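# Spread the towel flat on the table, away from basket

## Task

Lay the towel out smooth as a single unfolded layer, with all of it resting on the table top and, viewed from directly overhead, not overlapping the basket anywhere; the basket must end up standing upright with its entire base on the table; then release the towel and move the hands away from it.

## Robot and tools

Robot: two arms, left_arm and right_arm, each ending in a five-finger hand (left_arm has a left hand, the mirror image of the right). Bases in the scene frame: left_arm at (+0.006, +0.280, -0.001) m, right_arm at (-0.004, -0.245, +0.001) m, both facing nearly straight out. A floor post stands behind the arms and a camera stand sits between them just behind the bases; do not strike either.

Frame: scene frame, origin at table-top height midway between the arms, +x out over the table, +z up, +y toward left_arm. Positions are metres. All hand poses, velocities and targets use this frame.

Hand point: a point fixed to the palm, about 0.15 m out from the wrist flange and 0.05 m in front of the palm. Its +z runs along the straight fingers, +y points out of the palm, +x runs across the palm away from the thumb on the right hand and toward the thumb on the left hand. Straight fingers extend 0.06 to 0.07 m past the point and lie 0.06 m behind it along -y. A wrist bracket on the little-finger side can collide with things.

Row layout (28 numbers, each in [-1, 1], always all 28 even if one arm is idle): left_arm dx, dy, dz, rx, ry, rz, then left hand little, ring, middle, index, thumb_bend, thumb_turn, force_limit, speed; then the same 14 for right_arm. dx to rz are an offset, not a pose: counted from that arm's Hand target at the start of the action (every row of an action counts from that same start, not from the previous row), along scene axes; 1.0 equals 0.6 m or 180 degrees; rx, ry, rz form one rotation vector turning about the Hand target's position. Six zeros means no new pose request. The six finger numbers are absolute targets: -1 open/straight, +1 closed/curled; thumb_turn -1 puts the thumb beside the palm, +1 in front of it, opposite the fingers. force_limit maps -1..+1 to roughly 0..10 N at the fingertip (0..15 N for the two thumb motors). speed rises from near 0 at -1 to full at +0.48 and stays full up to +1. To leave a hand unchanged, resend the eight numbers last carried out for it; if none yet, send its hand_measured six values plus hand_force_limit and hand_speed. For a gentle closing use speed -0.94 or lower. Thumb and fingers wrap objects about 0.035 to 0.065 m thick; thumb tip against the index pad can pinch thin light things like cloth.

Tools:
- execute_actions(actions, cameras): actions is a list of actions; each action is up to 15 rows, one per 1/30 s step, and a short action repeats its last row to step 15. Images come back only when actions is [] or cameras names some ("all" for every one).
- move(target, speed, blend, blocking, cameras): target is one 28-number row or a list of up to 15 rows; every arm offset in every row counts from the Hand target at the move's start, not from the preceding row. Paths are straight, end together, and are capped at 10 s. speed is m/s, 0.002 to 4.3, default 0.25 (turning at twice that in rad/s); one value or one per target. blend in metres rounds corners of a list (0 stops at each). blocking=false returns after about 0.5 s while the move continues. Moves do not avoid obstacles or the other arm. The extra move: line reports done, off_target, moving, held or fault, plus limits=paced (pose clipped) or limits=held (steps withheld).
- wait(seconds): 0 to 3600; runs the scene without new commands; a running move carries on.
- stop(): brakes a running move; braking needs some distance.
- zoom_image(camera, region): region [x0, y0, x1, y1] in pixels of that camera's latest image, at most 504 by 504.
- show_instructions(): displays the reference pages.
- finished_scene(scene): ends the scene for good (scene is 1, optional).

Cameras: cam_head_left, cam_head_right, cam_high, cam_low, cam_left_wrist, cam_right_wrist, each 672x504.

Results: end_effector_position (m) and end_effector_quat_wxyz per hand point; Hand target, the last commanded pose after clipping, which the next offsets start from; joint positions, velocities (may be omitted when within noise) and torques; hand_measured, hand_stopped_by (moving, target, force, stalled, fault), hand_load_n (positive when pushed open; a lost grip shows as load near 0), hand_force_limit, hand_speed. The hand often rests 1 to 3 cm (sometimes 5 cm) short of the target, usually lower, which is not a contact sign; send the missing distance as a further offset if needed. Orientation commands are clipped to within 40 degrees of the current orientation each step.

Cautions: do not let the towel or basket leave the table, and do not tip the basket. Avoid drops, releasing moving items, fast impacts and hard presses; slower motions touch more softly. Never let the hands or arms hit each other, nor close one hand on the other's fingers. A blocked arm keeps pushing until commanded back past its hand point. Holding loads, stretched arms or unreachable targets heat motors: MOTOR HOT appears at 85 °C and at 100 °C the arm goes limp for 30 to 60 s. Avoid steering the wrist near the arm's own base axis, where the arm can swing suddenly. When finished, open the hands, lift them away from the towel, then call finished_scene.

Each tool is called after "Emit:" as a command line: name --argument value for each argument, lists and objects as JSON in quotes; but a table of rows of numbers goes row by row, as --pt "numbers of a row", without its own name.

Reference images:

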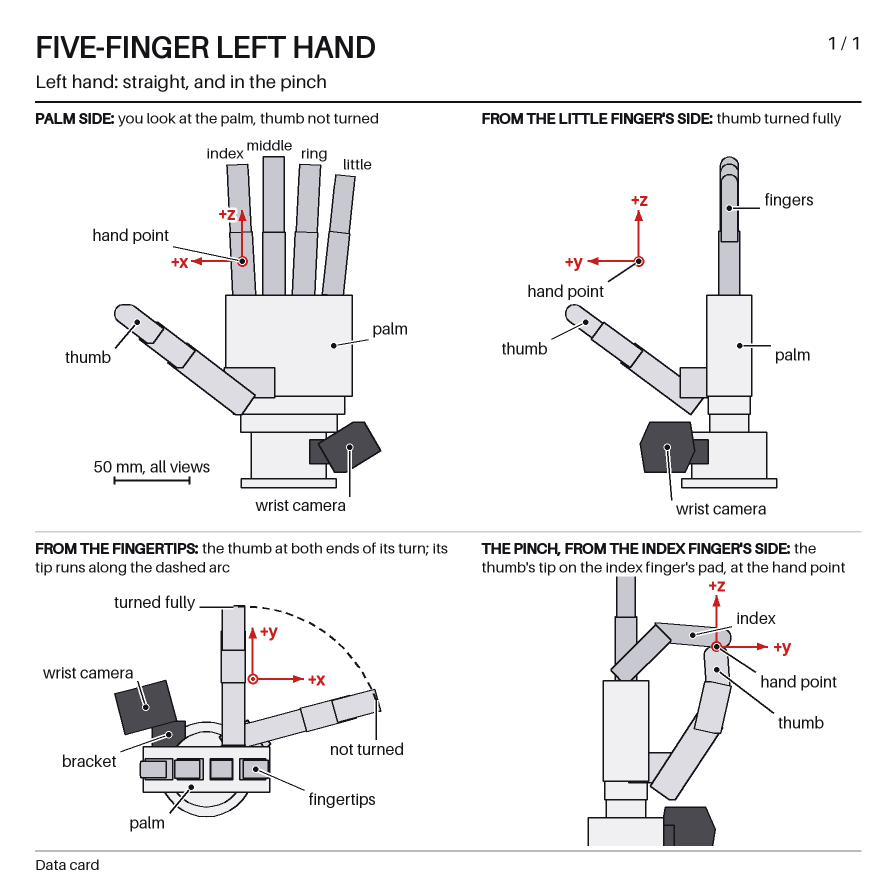

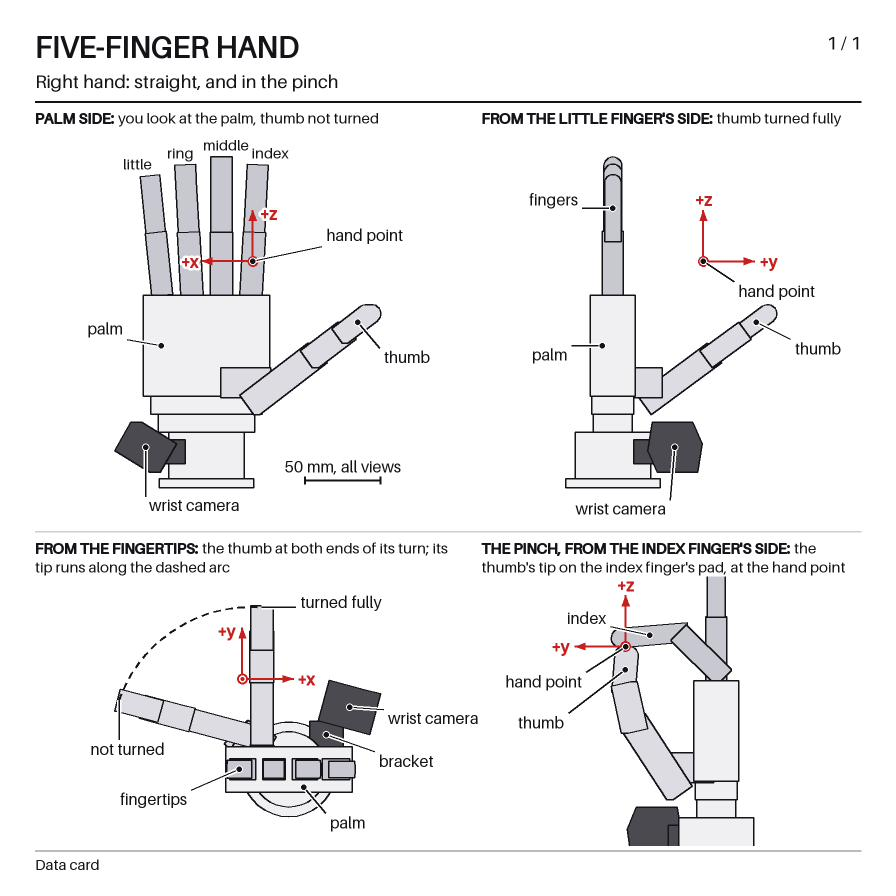

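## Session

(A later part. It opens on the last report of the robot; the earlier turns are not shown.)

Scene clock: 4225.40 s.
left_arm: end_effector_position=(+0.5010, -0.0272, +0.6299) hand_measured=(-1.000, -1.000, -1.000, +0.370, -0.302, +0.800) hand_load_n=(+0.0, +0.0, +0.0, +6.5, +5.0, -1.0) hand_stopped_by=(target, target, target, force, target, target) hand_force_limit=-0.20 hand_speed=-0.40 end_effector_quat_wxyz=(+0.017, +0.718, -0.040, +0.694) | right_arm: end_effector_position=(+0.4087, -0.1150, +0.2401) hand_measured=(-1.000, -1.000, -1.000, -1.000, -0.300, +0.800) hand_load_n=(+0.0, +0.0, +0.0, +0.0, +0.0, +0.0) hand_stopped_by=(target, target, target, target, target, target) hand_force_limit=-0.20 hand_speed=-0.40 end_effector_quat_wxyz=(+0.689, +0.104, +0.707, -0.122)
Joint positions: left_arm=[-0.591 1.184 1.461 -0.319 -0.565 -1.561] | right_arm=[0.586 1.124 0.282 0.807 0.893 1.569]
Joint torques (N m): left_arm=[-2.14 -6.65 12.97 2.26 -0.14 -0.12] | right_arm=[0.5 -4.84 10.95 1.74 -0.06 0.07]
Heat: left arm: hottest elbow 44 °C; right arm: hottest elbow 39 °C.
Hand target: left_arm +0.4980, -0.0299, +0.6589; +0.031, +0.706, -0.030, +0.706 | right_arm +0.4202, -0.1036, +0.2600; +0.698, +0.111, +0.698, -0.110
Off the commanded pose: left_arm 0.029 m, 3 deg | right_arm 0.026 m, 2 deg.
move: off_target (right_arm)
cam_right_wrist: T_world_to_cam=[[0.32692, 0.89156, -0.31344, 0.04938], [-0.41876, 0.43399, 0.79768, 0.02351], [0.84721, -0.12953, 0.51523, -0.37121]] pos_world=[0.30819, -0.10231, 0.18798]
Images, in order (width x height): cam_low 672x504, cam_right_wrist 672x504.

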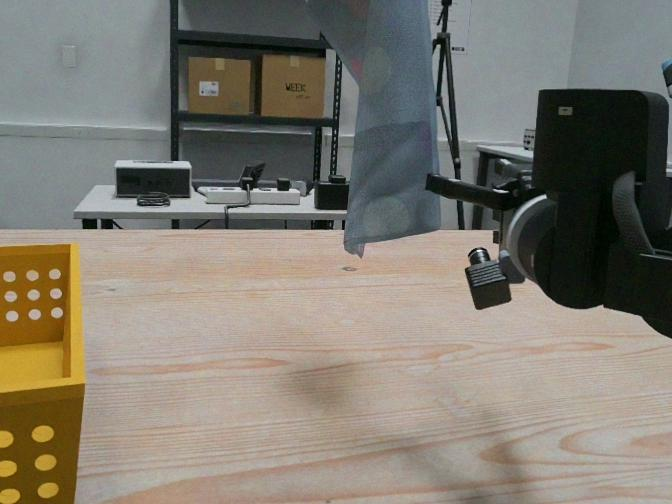

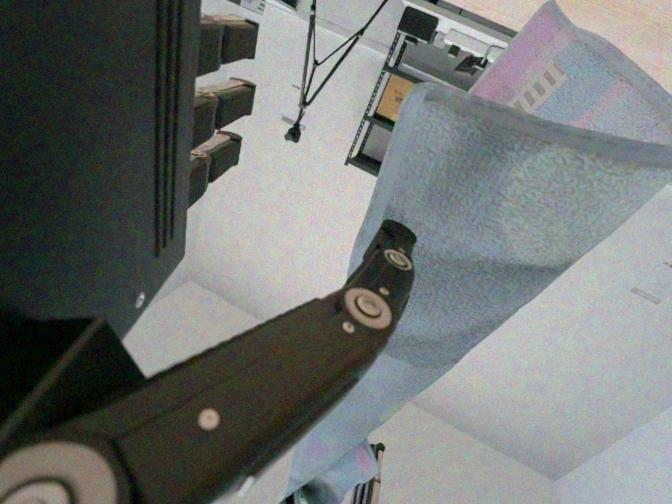

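Emit:
move --target '[0,0,0,0,0,0,-1,-1,-1,0.5,-0.3,0.8,-0.2,-0.4,0.01,0.026,-0.025,0,0,0,-1,-1,-1,-1,-0.3,0.8,-0.2,-0.4]' --speed 0.05 --cameras '["cam_right_wrist","cam_low"]'

Scene clock: 4231.07 s.
left_arm: end_effector_position=(+0.5010, -0.0272, +0.6299) hand_measured=(-1.000, -1.000, -1.000, +0.370, -0.302, +0.800) hand_load_n=(+0.0, +0.0, +0.0, +6.5, +5.0, -1.0) hand_stopped_by=(target, target, target, force, target, target) hand_force_limit=-0.20 hand_speed=-0.40 end_effector_quat_wxyz=(+0.017, +0.718, -0.040, +0.694) | right_arm: end_effector_position=(+0.4152, -0.1000, +0.2204) hand_measured=(-1.000, -1.000, -1.000, -1.000, -0.300, +0.800) hand_load_n=(+0.0, +0.0, +0.0, +0.0, +0.0, +0.0) hand_stopped_by=(target, target, target, target, target, target) hand_force_limit=-0.20 hand_speed=-0.40 end_effector_quat_wxyz=(+0.681, +0.097, +0.714, -0.130)
Joint positions: left_arm=[-0.591 1.184 1.461 -0.319 -0.565 -1.561] | right_arm=[0.621 1.229 0.299 0.866 0.928 1.569]
Joint torques (N m): left_arm=[-2.14 -6.65 12.98 2.26 -0.14 -0.12] | right_arm=[0.44 -5.95 10.18 2.95 -0.05 0.09]
Heat: left arm: hottest elbow 44 °C; right arm: hottest elbow 40 °C.
Hand target: left_arm +0.4980, -0.0299, +0.6589; +0.031, +0.706, -0.030, +0.706 | right_arm +0.4262, -0.0880, +0.2449; +0.698, +0.111, +0.699, -0.111
Off the commanded pose: left_arm 0.029 m, 3 deg | right_arm 0.030 m, 4 deg.
move: off_target (right_arm)
cam_right_wrist: T_world_to_cam=[[0.31942, 0.88564, -0.33707, 0.03538], [-0.39964, 0.44842, 0.79951, 0.02865], [0.85922, -0.12067, 0.49717, -0.36481]] pos_world=[0.3136, -0.08821, 0.1704]
Images, in order (width x height): cam_low 672x504, cam_right_wrist 672x504.

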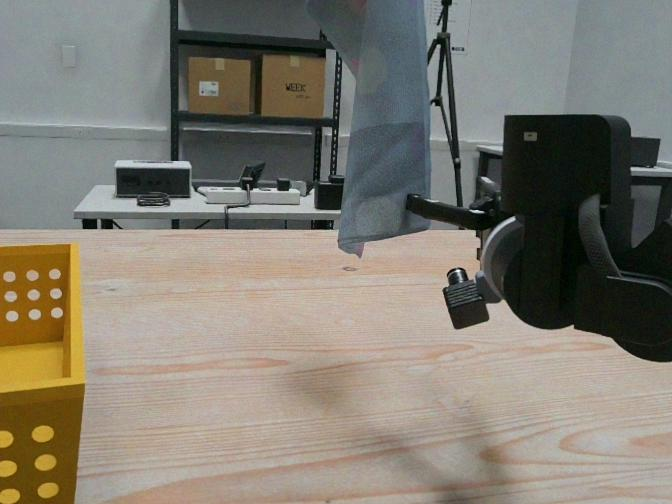

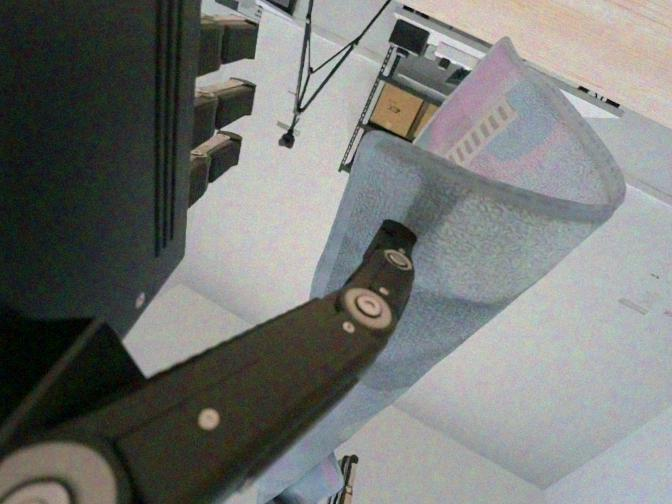

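Emit:
move --target '[0,0,0,0,0,0,-1,-1,-1,0.5,-0.3,0.8,-0.2,-0.4,0,0,0,0,0,0,-1,-1,-1,0.5,-0.3,0.8,-0.2,-0.4]' --speed 0.05 --cameras '["cam_right_wrist","cam_low"]'

Scene clock: 4236.03 s.
left_arm: end_effector_position=(+0.5010, -0.0272, +0.6299) hand_measured=(-1.000, -1.000, -1.000, +0.370, -0.302, +0.800) hand_load_n=(+0.0, +0.0, +0.0, +6.5, +5.0, -1.0) hand_stopped_by=(target, target, target, force, target, target) hand_force_limit=-0.20 hand_speed=-0.40 end_effector_quat_wxyz=(+0.017, +0.718, -0.040, +0.694) | right_arm: end_effector_position=(+0.4153, -0.1000, +0.2202) hand_measured=(-1.000, -1.000, -1.000, +0.370, -0.302, +0.800) hand_load_n=(+0.0, +0.0, +0.0, +13.5, +9.0, -1.0) hand_stopped_by=(target, target, target, force, target, target) hand_force_limit=-0.20 hand_speed=-0.40 end_effector_quat_wxyz=(+0.681, +0.097, +0.714, -0.130)
Joint positions: left_arm=[-0.591 1.184 1.461 -0.319 -0.565 -1.561] | right_arm=[0.621 1.23 0.299 0.866 0.928 1.569]
Joint torques (N m): left_arm=[-2.14 -6.65 12.98 2.26 -0.14 -0.12] | right_arm=[0.5 -6.07 10.17 3.03 -0.07 0.09]
Heat: left arm: hottest elbow 44 °C; right arm: hottest elbow 40 °C.
Hand target: left_arm +0.4980, -0.0299, +0.6589; +0.031, +0.706, -0.030, +0.706 | right_arm +0.4262, -0.0879, +0.2449; +0.698, +0.111, +0.699, -0.110
Off the commanded pose: left_arm 0.029 m, 3 deg | right_arm 0.030 m, 4 deg.
move: done
cam_right_wrist: T_world_to_cam=[[0.31937, 0.88554, -0.33738, 0.03541], [-0.39942, 0.44865, 0.79949, 0.02868], [0.85934, -0.12057, 0.49698, -0.36476]] pos_world=[0.3136, -0.08821, 0.1703]
Images, in order (width x height): cam_low 672x504, cam_right_wrist 672x504.

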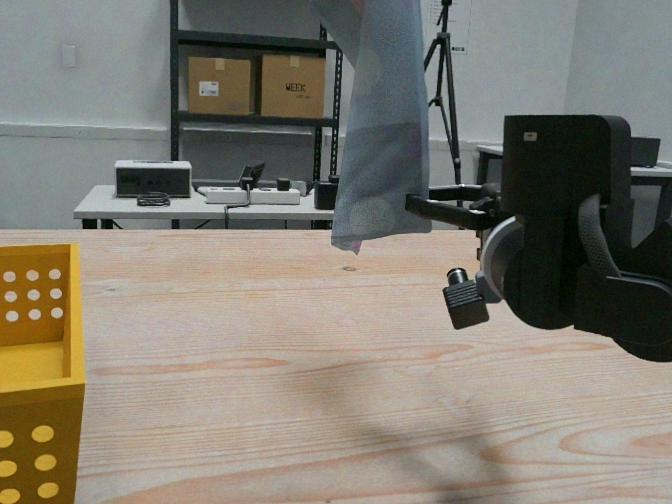

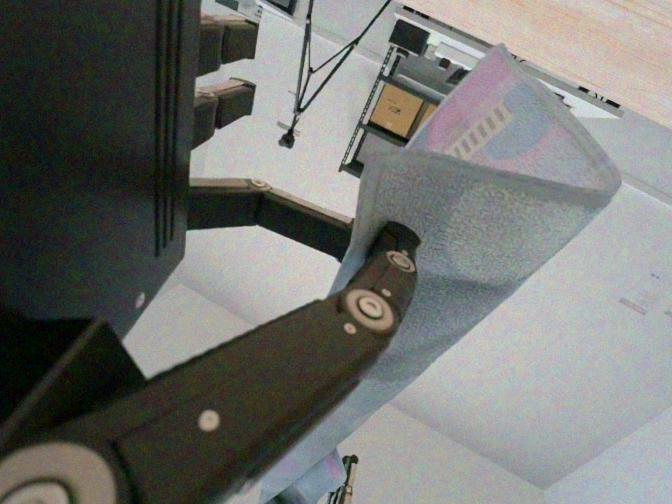

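Emit:
move --pt "-0.02 0.03 -0.15 0 0 0.014 -1 -1 -1 0.5 -0.3 0.8 -0.2 -0.4 0.04 -0.35 0.12 0 0 0.05 -1 -1 -1 0.5 -0.3 0.8 -0.2 -0.4" --pt "-0.047 0.05 -0.348 0 0 0.028 -1 -1 -1 0.5 -0.3 0.8 -0.2 -0.4 0.073 -0.54 0.325 0 0 0.1 -1 -1 -1 0.5 -0.3 0.8 -0.2 -0.4" --speed 0.12 --blend 0.03 --cameras '["all"]'

Scene clock: 4249.80 s.
left_arm: end_effector_position=(+0.4748, +0.0009, +0.4420) hand_measured=(-1.000, -1.000, -1.000, +0.370, -0.302, +0.800) hand_load_n=(+0.0, +0.0, +0.0, +6.5, +5.0, -0.5) hand_stopped_by=(target, target, target, force, target, target) hand_force_limit=-0.20 hand_speed=-0.40 end_effector_quat_wxyz=(-0.012, +0.714, -0.007, +0.700) | right_arm: end_effector_position=(+0.4633, -0.4028, +0.4075) hand_measured=(-1.000, -1.000, -1.000, +0.370, -0.302, +0.800) hand_load_n=(+0.0, +0.0, +0.0, +13.0, +9.0, -1.5) hand_stopped_by=(target, target, target, force, target, target) hand_force_limit=-0.20 hand_speed=-0.40 end_effector_quat_wxyz=(+0.694, +0.008, +0.720, +0.012)
Joint positions: left_arm=[-0.62 1.079 0.876 0.178 -0.682 -1.561] | right_arm=[-0.659 1.1 0.796 0.256 -0.679 1.569]
Joint torques (N m): left_arm=[-2.2 -6.48 8.58 3.07 -0.16 -0.13] | right_arm=[-0.97 -7.77 14.82 1.63 -0.3 0.08]
Heat: left arm: hottest elbow 44 °C; right arm: hottest elbow 40 °C.
Hand target: left_arm +0.4698, +0.0001, +0.4501; +0.000, +0.707, +0.001, +0.707 | right_arm +0.4700, -0.4120, +0.4398; +0.707, +0.000, +0.707, +0.000
Off the commanded pose: left_arm 0.010 m, 2 deg | right_arm 0.034 m, 3 deg.
move: off_target (right_arm)
cam_left_wrist: T_world_to_cam=[[-0.00057, 0.97463, 0.22383, -0.10214], [-0.47298, -0.19747, 0.85866, -0.1496], [0.88107, -0.10537, 0.46109, -0.51473]] pos_world=[0.3827, 0.01576, 0.38865]
cam_right_wrist: T_world_to_cam=[[0.01958, 0.96566, -0.25907, 0.49064], [-0.52304, 0.23073, 0.82048, -0.00514], [0.85208, 0.11944, 0.5096, -0.44072]] pos_world=[0.36324, -0.41997, 0.35592]

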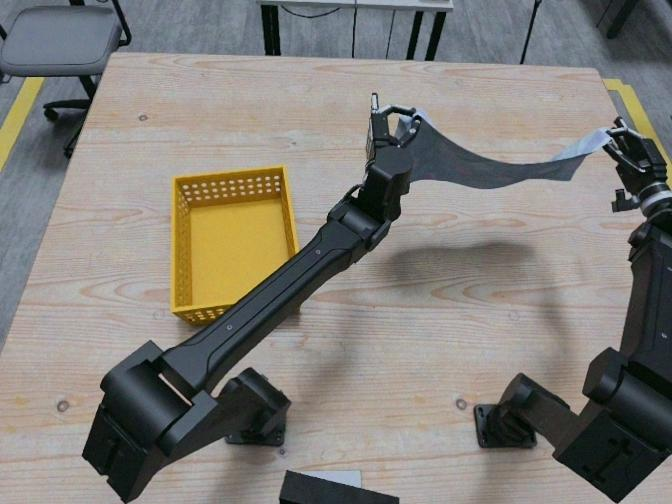

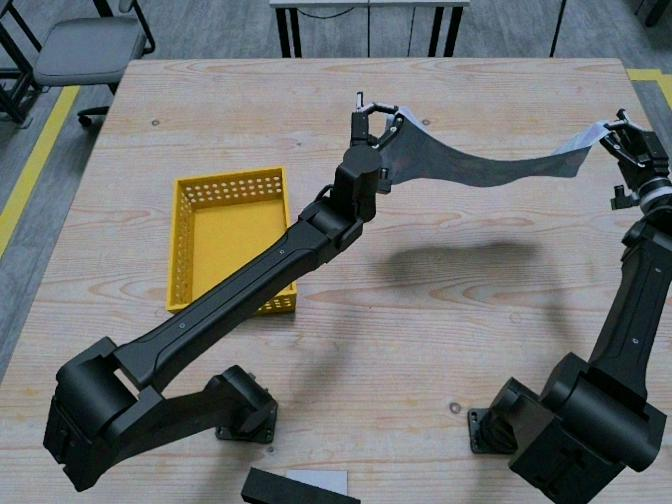

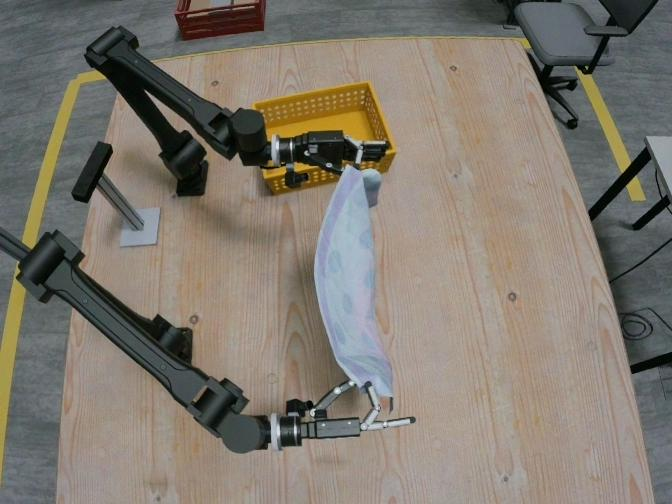

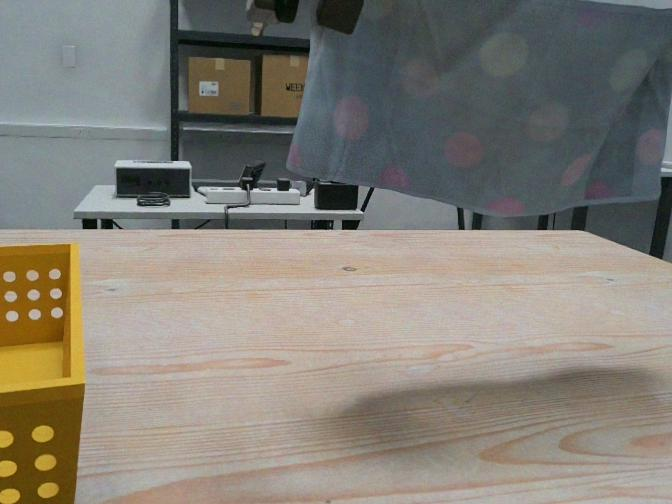

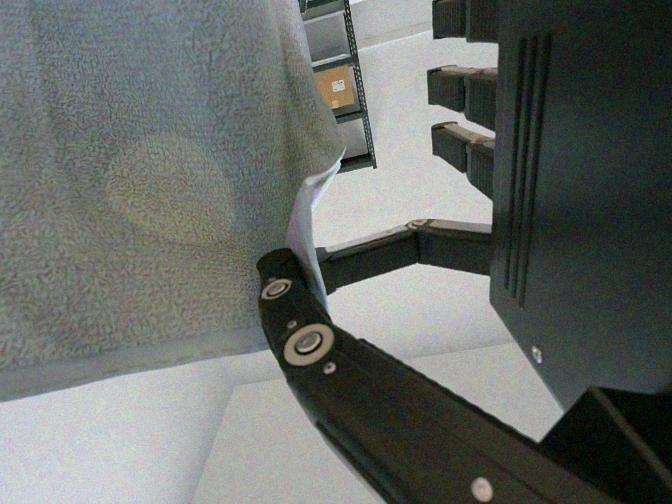

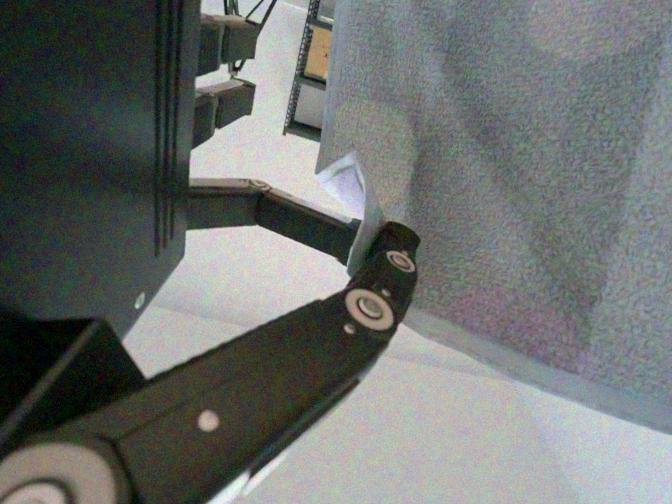

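Emit:
move --pt "0 0 0.02 0.245 0.0588 -0.0588 -1 -1 -1 0.5 -0.3 0.8 -0.2 -0.4 0 0 0.01 -0.245 0.0588 0.0588 -1 -1 -1 0.5 -0.3 0.8 -0.2 -0.4" --pt "0 0 0.02 0.49 0.1176 -0.1176 -1 -1 -1 0.5 -0.3 0.8 -0.2 -0.4 0 0 0.01 -0.49 0.1176 0.1176 -1 -1 -1 0.5 -0.3 0.8 -0.2 -0.4" --speed 0.3 --blend 0.03 --cameras '["all"]'

Scene clock: 4258.80 s.
left_arm: end_effector_position=(+0.4673, +0.0055, +0.4435) hand_measured=(-1.000, -1.000, -1.000, +0.370, -0.302, +0.800) hand_load_n=(+0.0, +0.0, +0.0, +6.5, +5.0, -0.5) hand_stopped_by=(target, target, target, force, target, target) hand_force_limit=-0.20 hand_speed=-0.40 end_effector_quat_wxyz=(-0.367, +0.609, -0.604, +0.361) | right_arm: end_effector_position=(+0.4624, -0.4110, +0.4144) hand_measured=(-1.000, -1.000, -1.000, +0.370, -0.302, +0.800) hand_load_n=(+0.0, +0.0, +0.0, +13.5, +9.5, -1.0) hand_stopped_by=(target, target, target, force, target, target) hand_force_limit=-0.20 hand_speed=-0.40 end_effector_quat_wxyz=(-0.365, +0.600, -0.620, +0.349)
Joint positions: left_arm=[-0.602 1.279 1.592 -0.912 -0.579 -0.352] | right_arm=[-0.535 1.206 1.448 -0.826 -0.478 -0.256]
Joint torques (N m): left_arm=[-2.08 -7.41 12.34 1.66 -0.45 0.14] | right_arm=[0.38 -9.64 15.21 1.51 -0.31 -0.07]
Heat: left arm: hottest elbow 44 °C; right arm: hottest elbow 42 °C.
Hand target: left_arm +0.4698, +0.0001, +0.4622; -0.370, +0.603, -0.603, +0.370 | right_arm +0.4700, -0.4120, +0.4459; -0.369, +0.603, -0.603, +0.370
Off the commanded pose: left_arm 0.020 m, 1 deg | right_arm 0.032 m, 3 deg.
move: off_target (left_arm, right_arm)
cam_left_wrist: T_world_to_cam=[[0.46553, -0.19703, 0.86282, -0.60174], [-0.50584, -0.85921, 0.07672, 0.21225], [0.72623, -0.47217, -0.49965, -0.00783]] pos_world=[0.39318, 0.06011, 0.49899]
cam_right_wrist: T_world_to_cam=[[-0.44172, -0.25061, -0.86144, 0.46334], [-0.59686, 0.79896, 0.07361, 0.56776], [0.66981, 0.54667, -0.5025, 0.23681]] pos_world=[0.38492, -0.46696, 0.47634]

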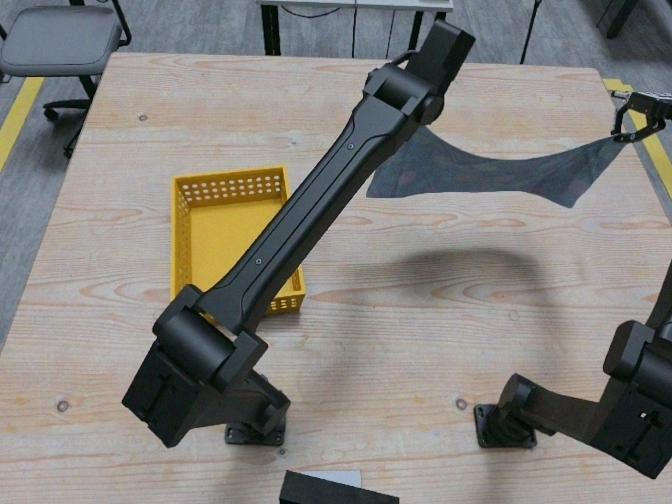

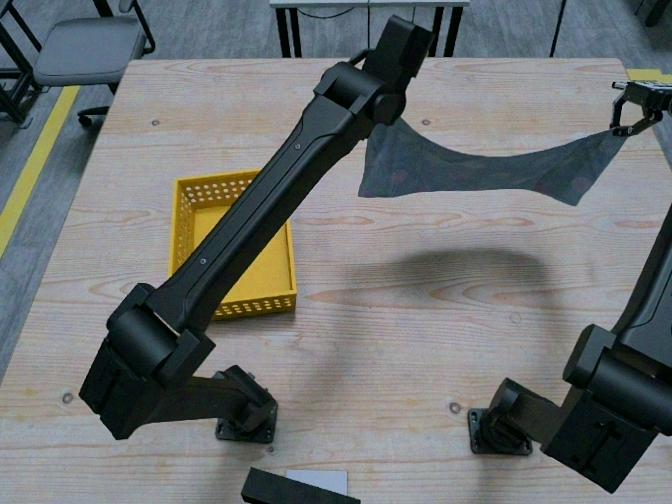

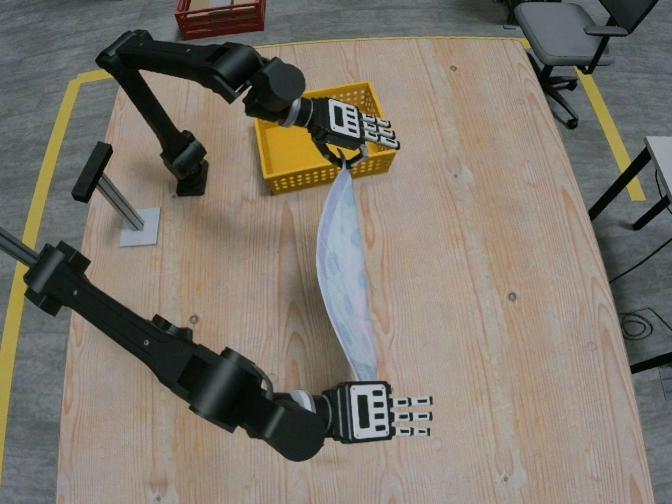

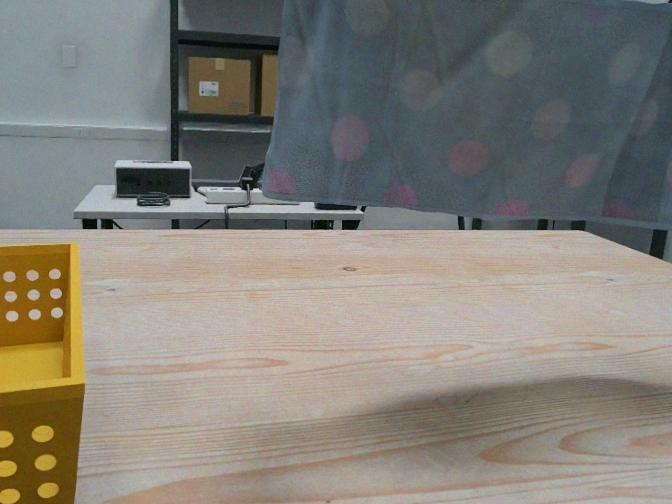

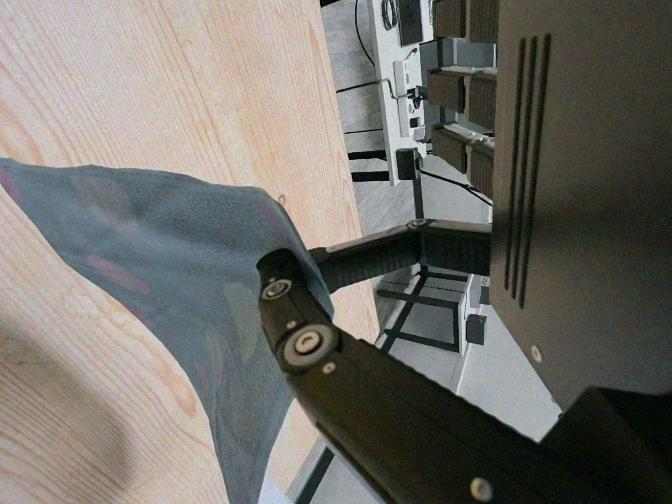

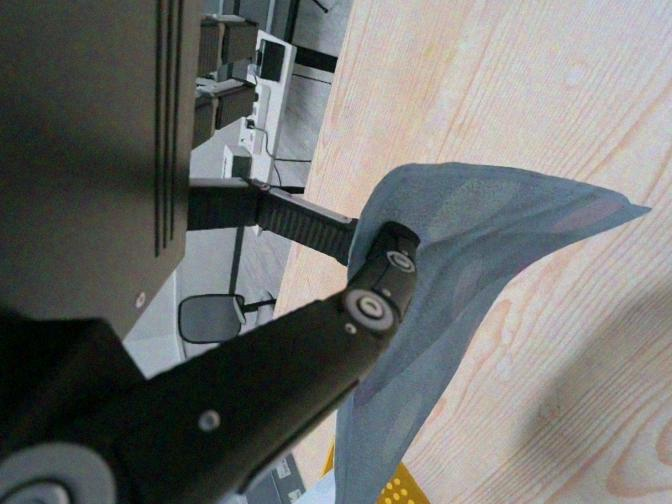

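Emit:
move --pt "-0.075 -0.05 -0.15 0 0 0 -1 -1 -1 0.5 -0.3 0.8 -0.2 -0.4 -0.075 -0.11 -0.14 0 0 0 -1 -1 -1 0.5 -0.3 0.8 -0.2 -0.4" --pt "-0.15 -0.092 -0.32 0 0 0 -1 -1 -1 0.5 -0.3 0.8 -0.2 -0.4 -0.15 -0.163 -0.295 0 0 0 -1 -1 -1 0.5 -0.3 0.8 -0.2 -0.4" --speed 0.1 --blend 0.03 --cameras '["all"]'

Scene clock: 4274.00 s.
left_arm: end_effector_position=(+0.3809, -0.0545, +0.2665) hand_measured=(-1.000, -1.000, -1.000, +0.370, -0.302, +0.800) hand_load_n=(+0.0, +0.0, +0.0, +6.0, +5.0, +0.0) hand_stopped_by=(target, target, target, force, target, target) hand_force_limit=-0.20 hand_speed=-0.40 end_effector_quat_wxyz=(-0.370, +0.602, -0.608, +0.362) | right_arm: end_effector_position=(+0.3818, -0.5011, +0.2638) hand_measured=(-1.000, -1.000, -1.000, +0.370, -0.302, +0.800) hand_load_n=(+0.0, +0.0, +0.0, +13.5, +9.5, -0.5) hand_stopped_by=(target, target, target, force, target, target) hand_force_limit=-0.20 hand_speed=-0.40 end_effector_quat_wxyz=(-0.376, +0.602, -0.612, +0.350)
Joint positions: left_arm=[-0.867 1.202 1.075 -0.59 -0.788 -0.538] | right_arm=[-0.862 1.198 1.058 -0.575 -0.764 -0.497]
Joint torques (N m): left_arm=[-1.9 -7.88 8.16 2.3 -0.72 -0.02] | right_arm=[-1.61 -10.75 9.39 2.88 -0.53 -0.09]
Heat: left arm: hottest elbow 43 °C; right arm: hottest elbow 44 °C.
Hand target: left_arm +0.3797, -0.0551, +0.2700; -0.370, +0.603, -0.603, +0.370 | right_arm +0.3799, -0.5098, +0.2688; -0.369, +0.603, -0.603, +0.370
Off the commanded pose: left_arm 0.004 m, 1 deg | right_arm 0.010 m, 3 deg.
move: off_target (right_arm)
cam_left_wrist: T_world_to_cam=[[0.45583, -0.21211, 0.86442, -0.4181], [-0.51725, -0.85349, 0.06333, 0.13878], [0.72435, -0.47598, -0.49876, -0.06158]] pos_world=[0.30697, 0.00046, 0.32191]
cam_right_wrist: T_world_to_cam=[[-0.42111, -0.2547, -0.87052, 0.26787], [-0.61264, 0.78761, 0.06592, 0.60516], [0.66884, 0.56107, -0.4877, 0.26813]] pos_world=[0.30421, -0.55885, 0.32406]

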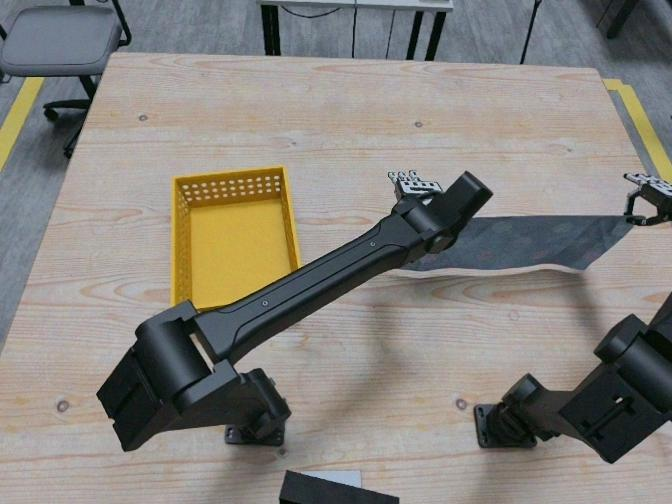

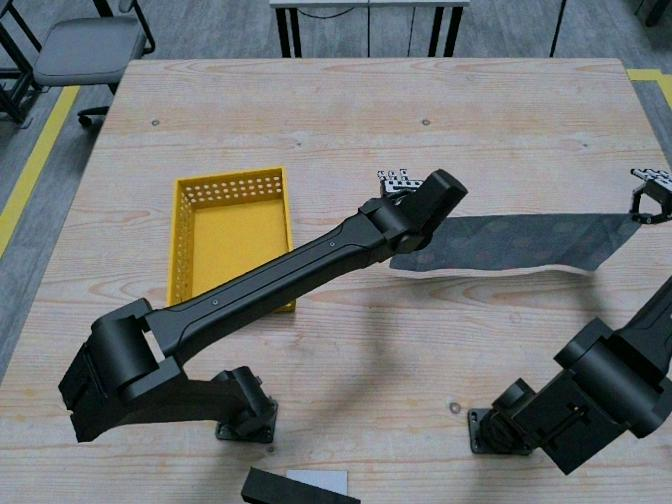

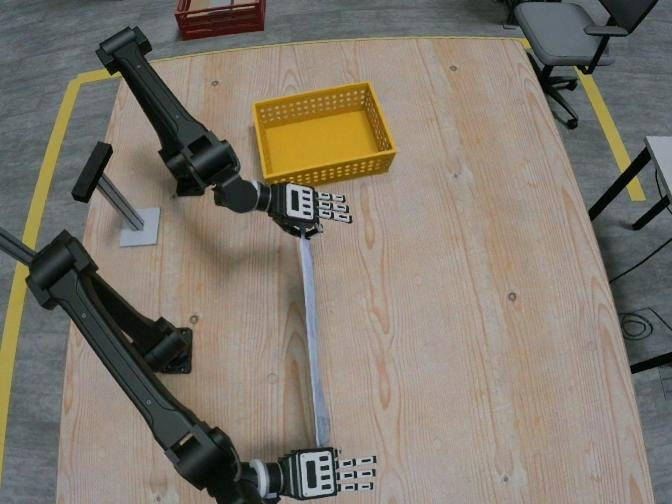

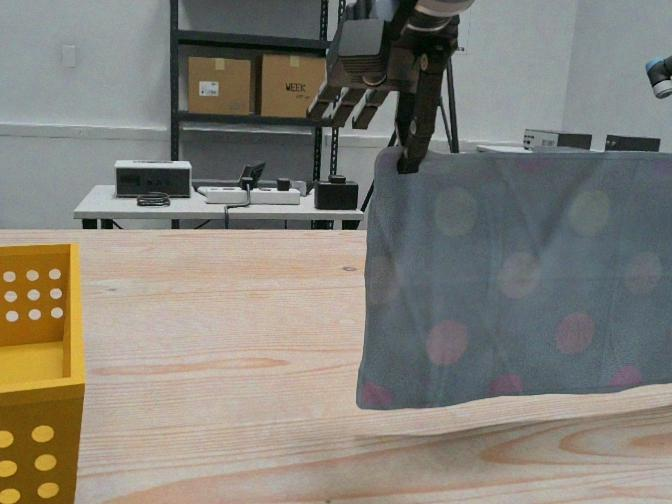

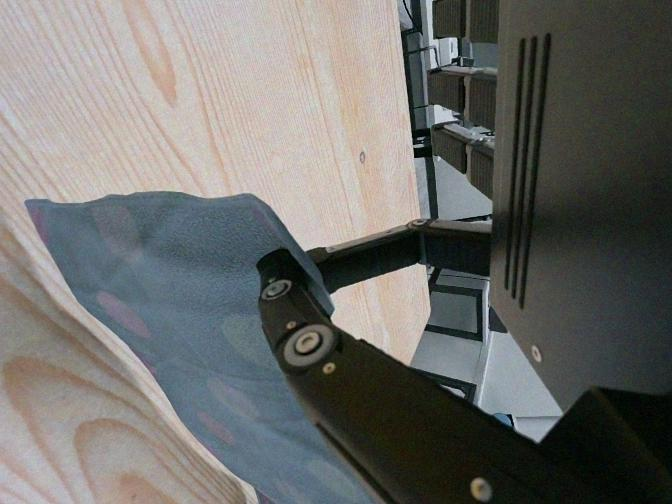

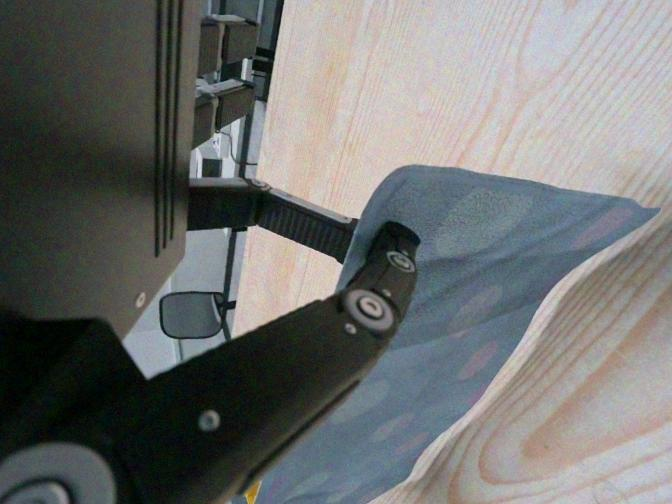

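Emit:
move --pt "0 0 -0.042 0 0 0 -1 -1 -1 0.5 -0.3 0.8 -0.2 -0.4 0 -0.008 -0.042 0 0 0 -1 -1 -1 0.5 -0.3 0.8 -0.2 -0.4" --pt "0.1 0 -0.075 0 0 0 -1 -1 -1 0.5 -0.3 0.8 -0.2 -0.4 0.1 -0.01 -0.075 0 0 0 -1 -1 -1 0.5 -0.3 0.8 -0.2 -0.4" --pt "0.195 0 -0.142 0 0 0 -1 -1 -1 0.5 -0.3 0.8 -0.2 -0.4 0.195 -0.013 -0.138 0 0 0 -1 -1 -1 0.5 -0.3 0.8 -0.2 -0.4" --pt "0.275 0 -0.217 0 0 0 -1 -1 -1 0.5 -0.3 0.8 -0.2 -0.4 0.28 -0.013 -0.205 0 0 0 -1 -1 -1 0.5 -0.3 0.8 -0.2 -0.4" --speed 0.07 --blend 0.02 --cameras '["all"]'

Scene clock: 4289.37 s.
left_arm: end_effector_position=(+0.5263, -0.0511, +0.1249) hand_measured=(-1.000, -1.000, -1.000, +0.370, -0.302, +0.800) hand_load_n=(+0.0, +0.0, +0.0, +6.5, +5.0, +0.0) hand_stopped_by=(target, target, target, force, target, target) hand_force_limit=-0.20 hand_speed=-0.40 end_effector_quat_wxyz=(-0.363, +0.605, -0.612, +0.358) | right_arm: end_effector_position=(+0.5211, -0.5007, +0.1171) hand_measured=(-1.000, -1.000, -1.000, +0.370, -0.302, +0.800) hand_load_n=(+0.0, +0.0, +0.0, +13.0, +9.5, -1.0) hand_stopped_by=(target, target, target, force, target, target) hand_force_limit=-0.20 hand_speed=-0.40 end_effector_quat_wxyz=(-0.365, +0.605, -0.623, +0.336)
Joint positions: left_arm=[-0.616 1.584 1.052 -0.08 -0.577 -0.354] | right_arm=[-0.631 1.601 1.057 -0.103 -0.566 -0.329]
Joint torques (N m): left_arm=[-0.73 -10.46 10.84 2.58 -0.35 0.17] | right_arm=[0.15 -13.92 13.42 3.02 -0.27 0.04]
Heat: left arm: hottest elbow 42 °C; right arm: hottest elbow 42 °C.
Hand target: left_arm +0.5448, -0.0552, +0.1398; -0.370, +0.603, -0.603, +0.370 | right_arm +0.5479, -0.5175, +0.1458; -0.369, +0.603, -0.603, +0.370
Off the commanded pose: left_arm 0.024 m, 2 deg | right_arm 0.043 m, 5 deg.
move: off_target (left_arm, right_arm); blend cut to 0.0128 m at target 1
cam_left_wrist: T_world_to_cam=[[0.47233, -0.20956, 0.85615, -0.36879], [-0.51733, -0.85233, 0.07678, 0.22426], [0.71364, -0.47918, -0.51099, -0.22898]] pos_world=[0.45362, 0.00414, 0.18151]
cam_right_wrist: T_world_to_cam=[[-0.45803, -0.24367, -0.85489, 0.22189], [-0.60444, 0.79054, 0.09852, 0.69317], [0.65181, 0.56185, -0.50938, 0.11488]] pos_world=[0.44573, -0.55846, 0.17992]

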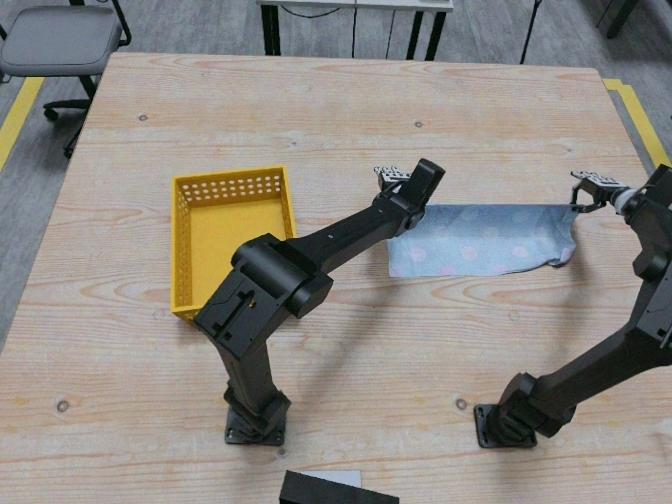

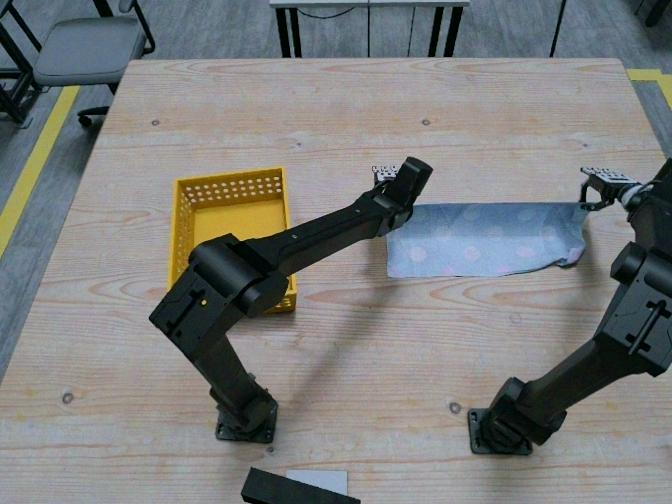

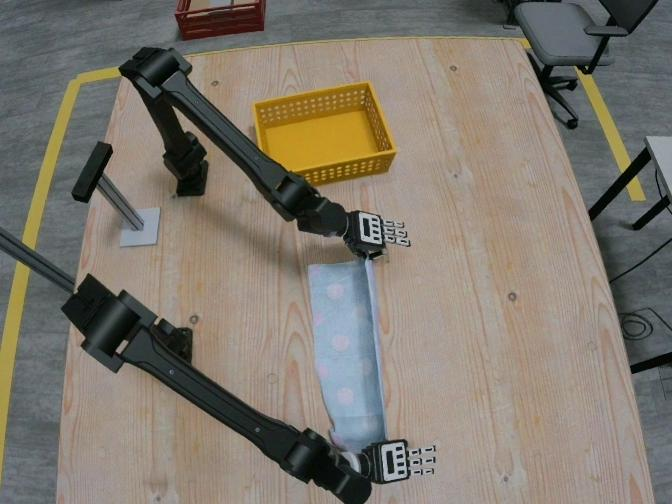

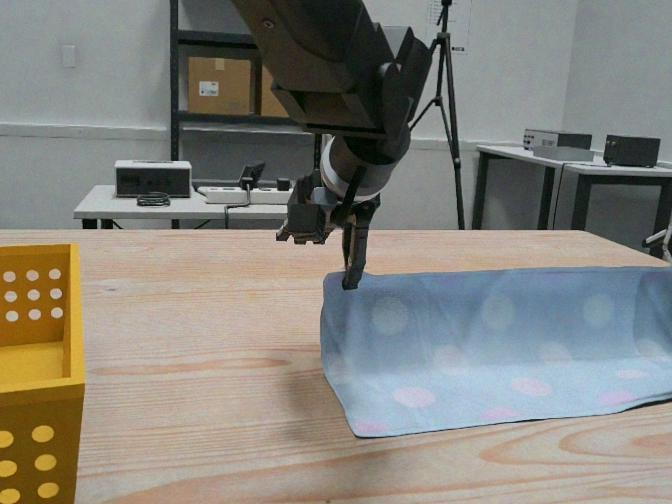

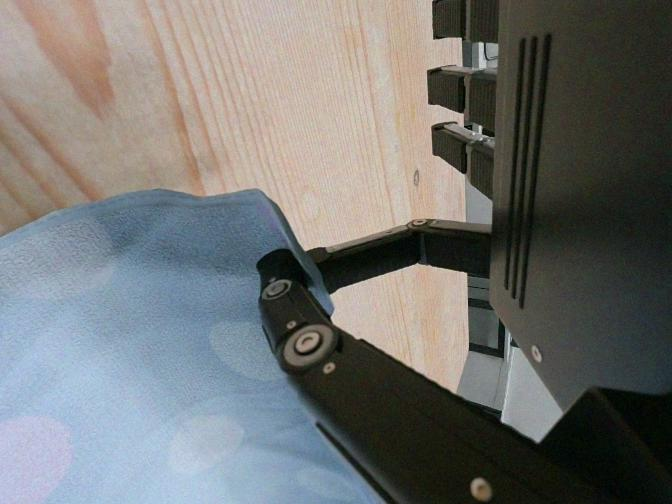

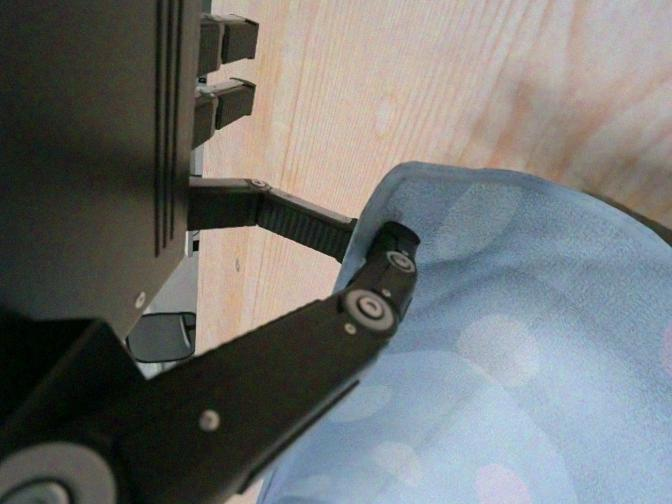

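Emit:
zoom_image --camera "cam_head_left" --region '[370, 190, 610, 290]'

Emit:
zoom_image --camera "cam_high" --region '[290, 240, 430, 480]'

Emit:
zoom_image --camera "cam_low" --region '[472, 250, 672, 450]'

Scaled by 2.100 from the camera's image (finer frame: 960x720).

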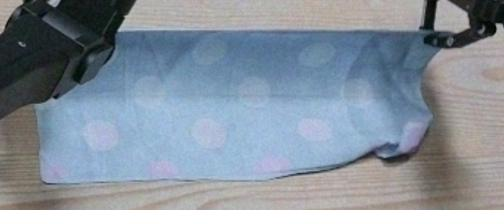

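Scaled by 2.100 from the camera's image (finer frame: 960x720).

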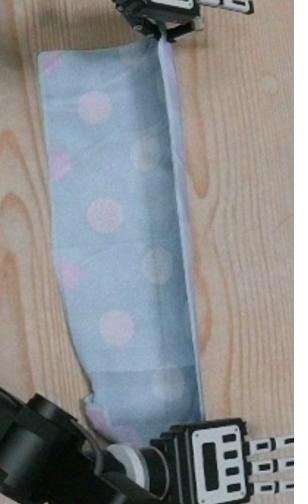

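Scaled by 2.520 from the camera's image (finer frame: 960x720).

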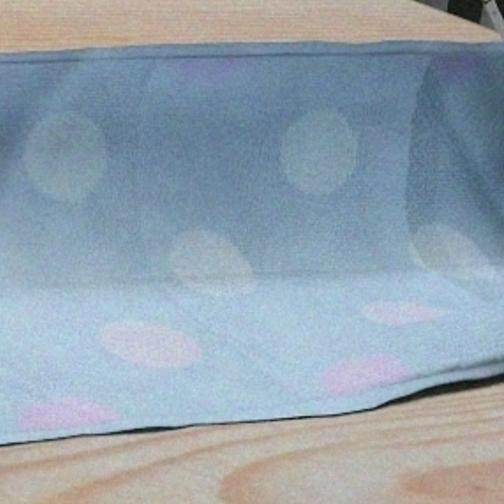

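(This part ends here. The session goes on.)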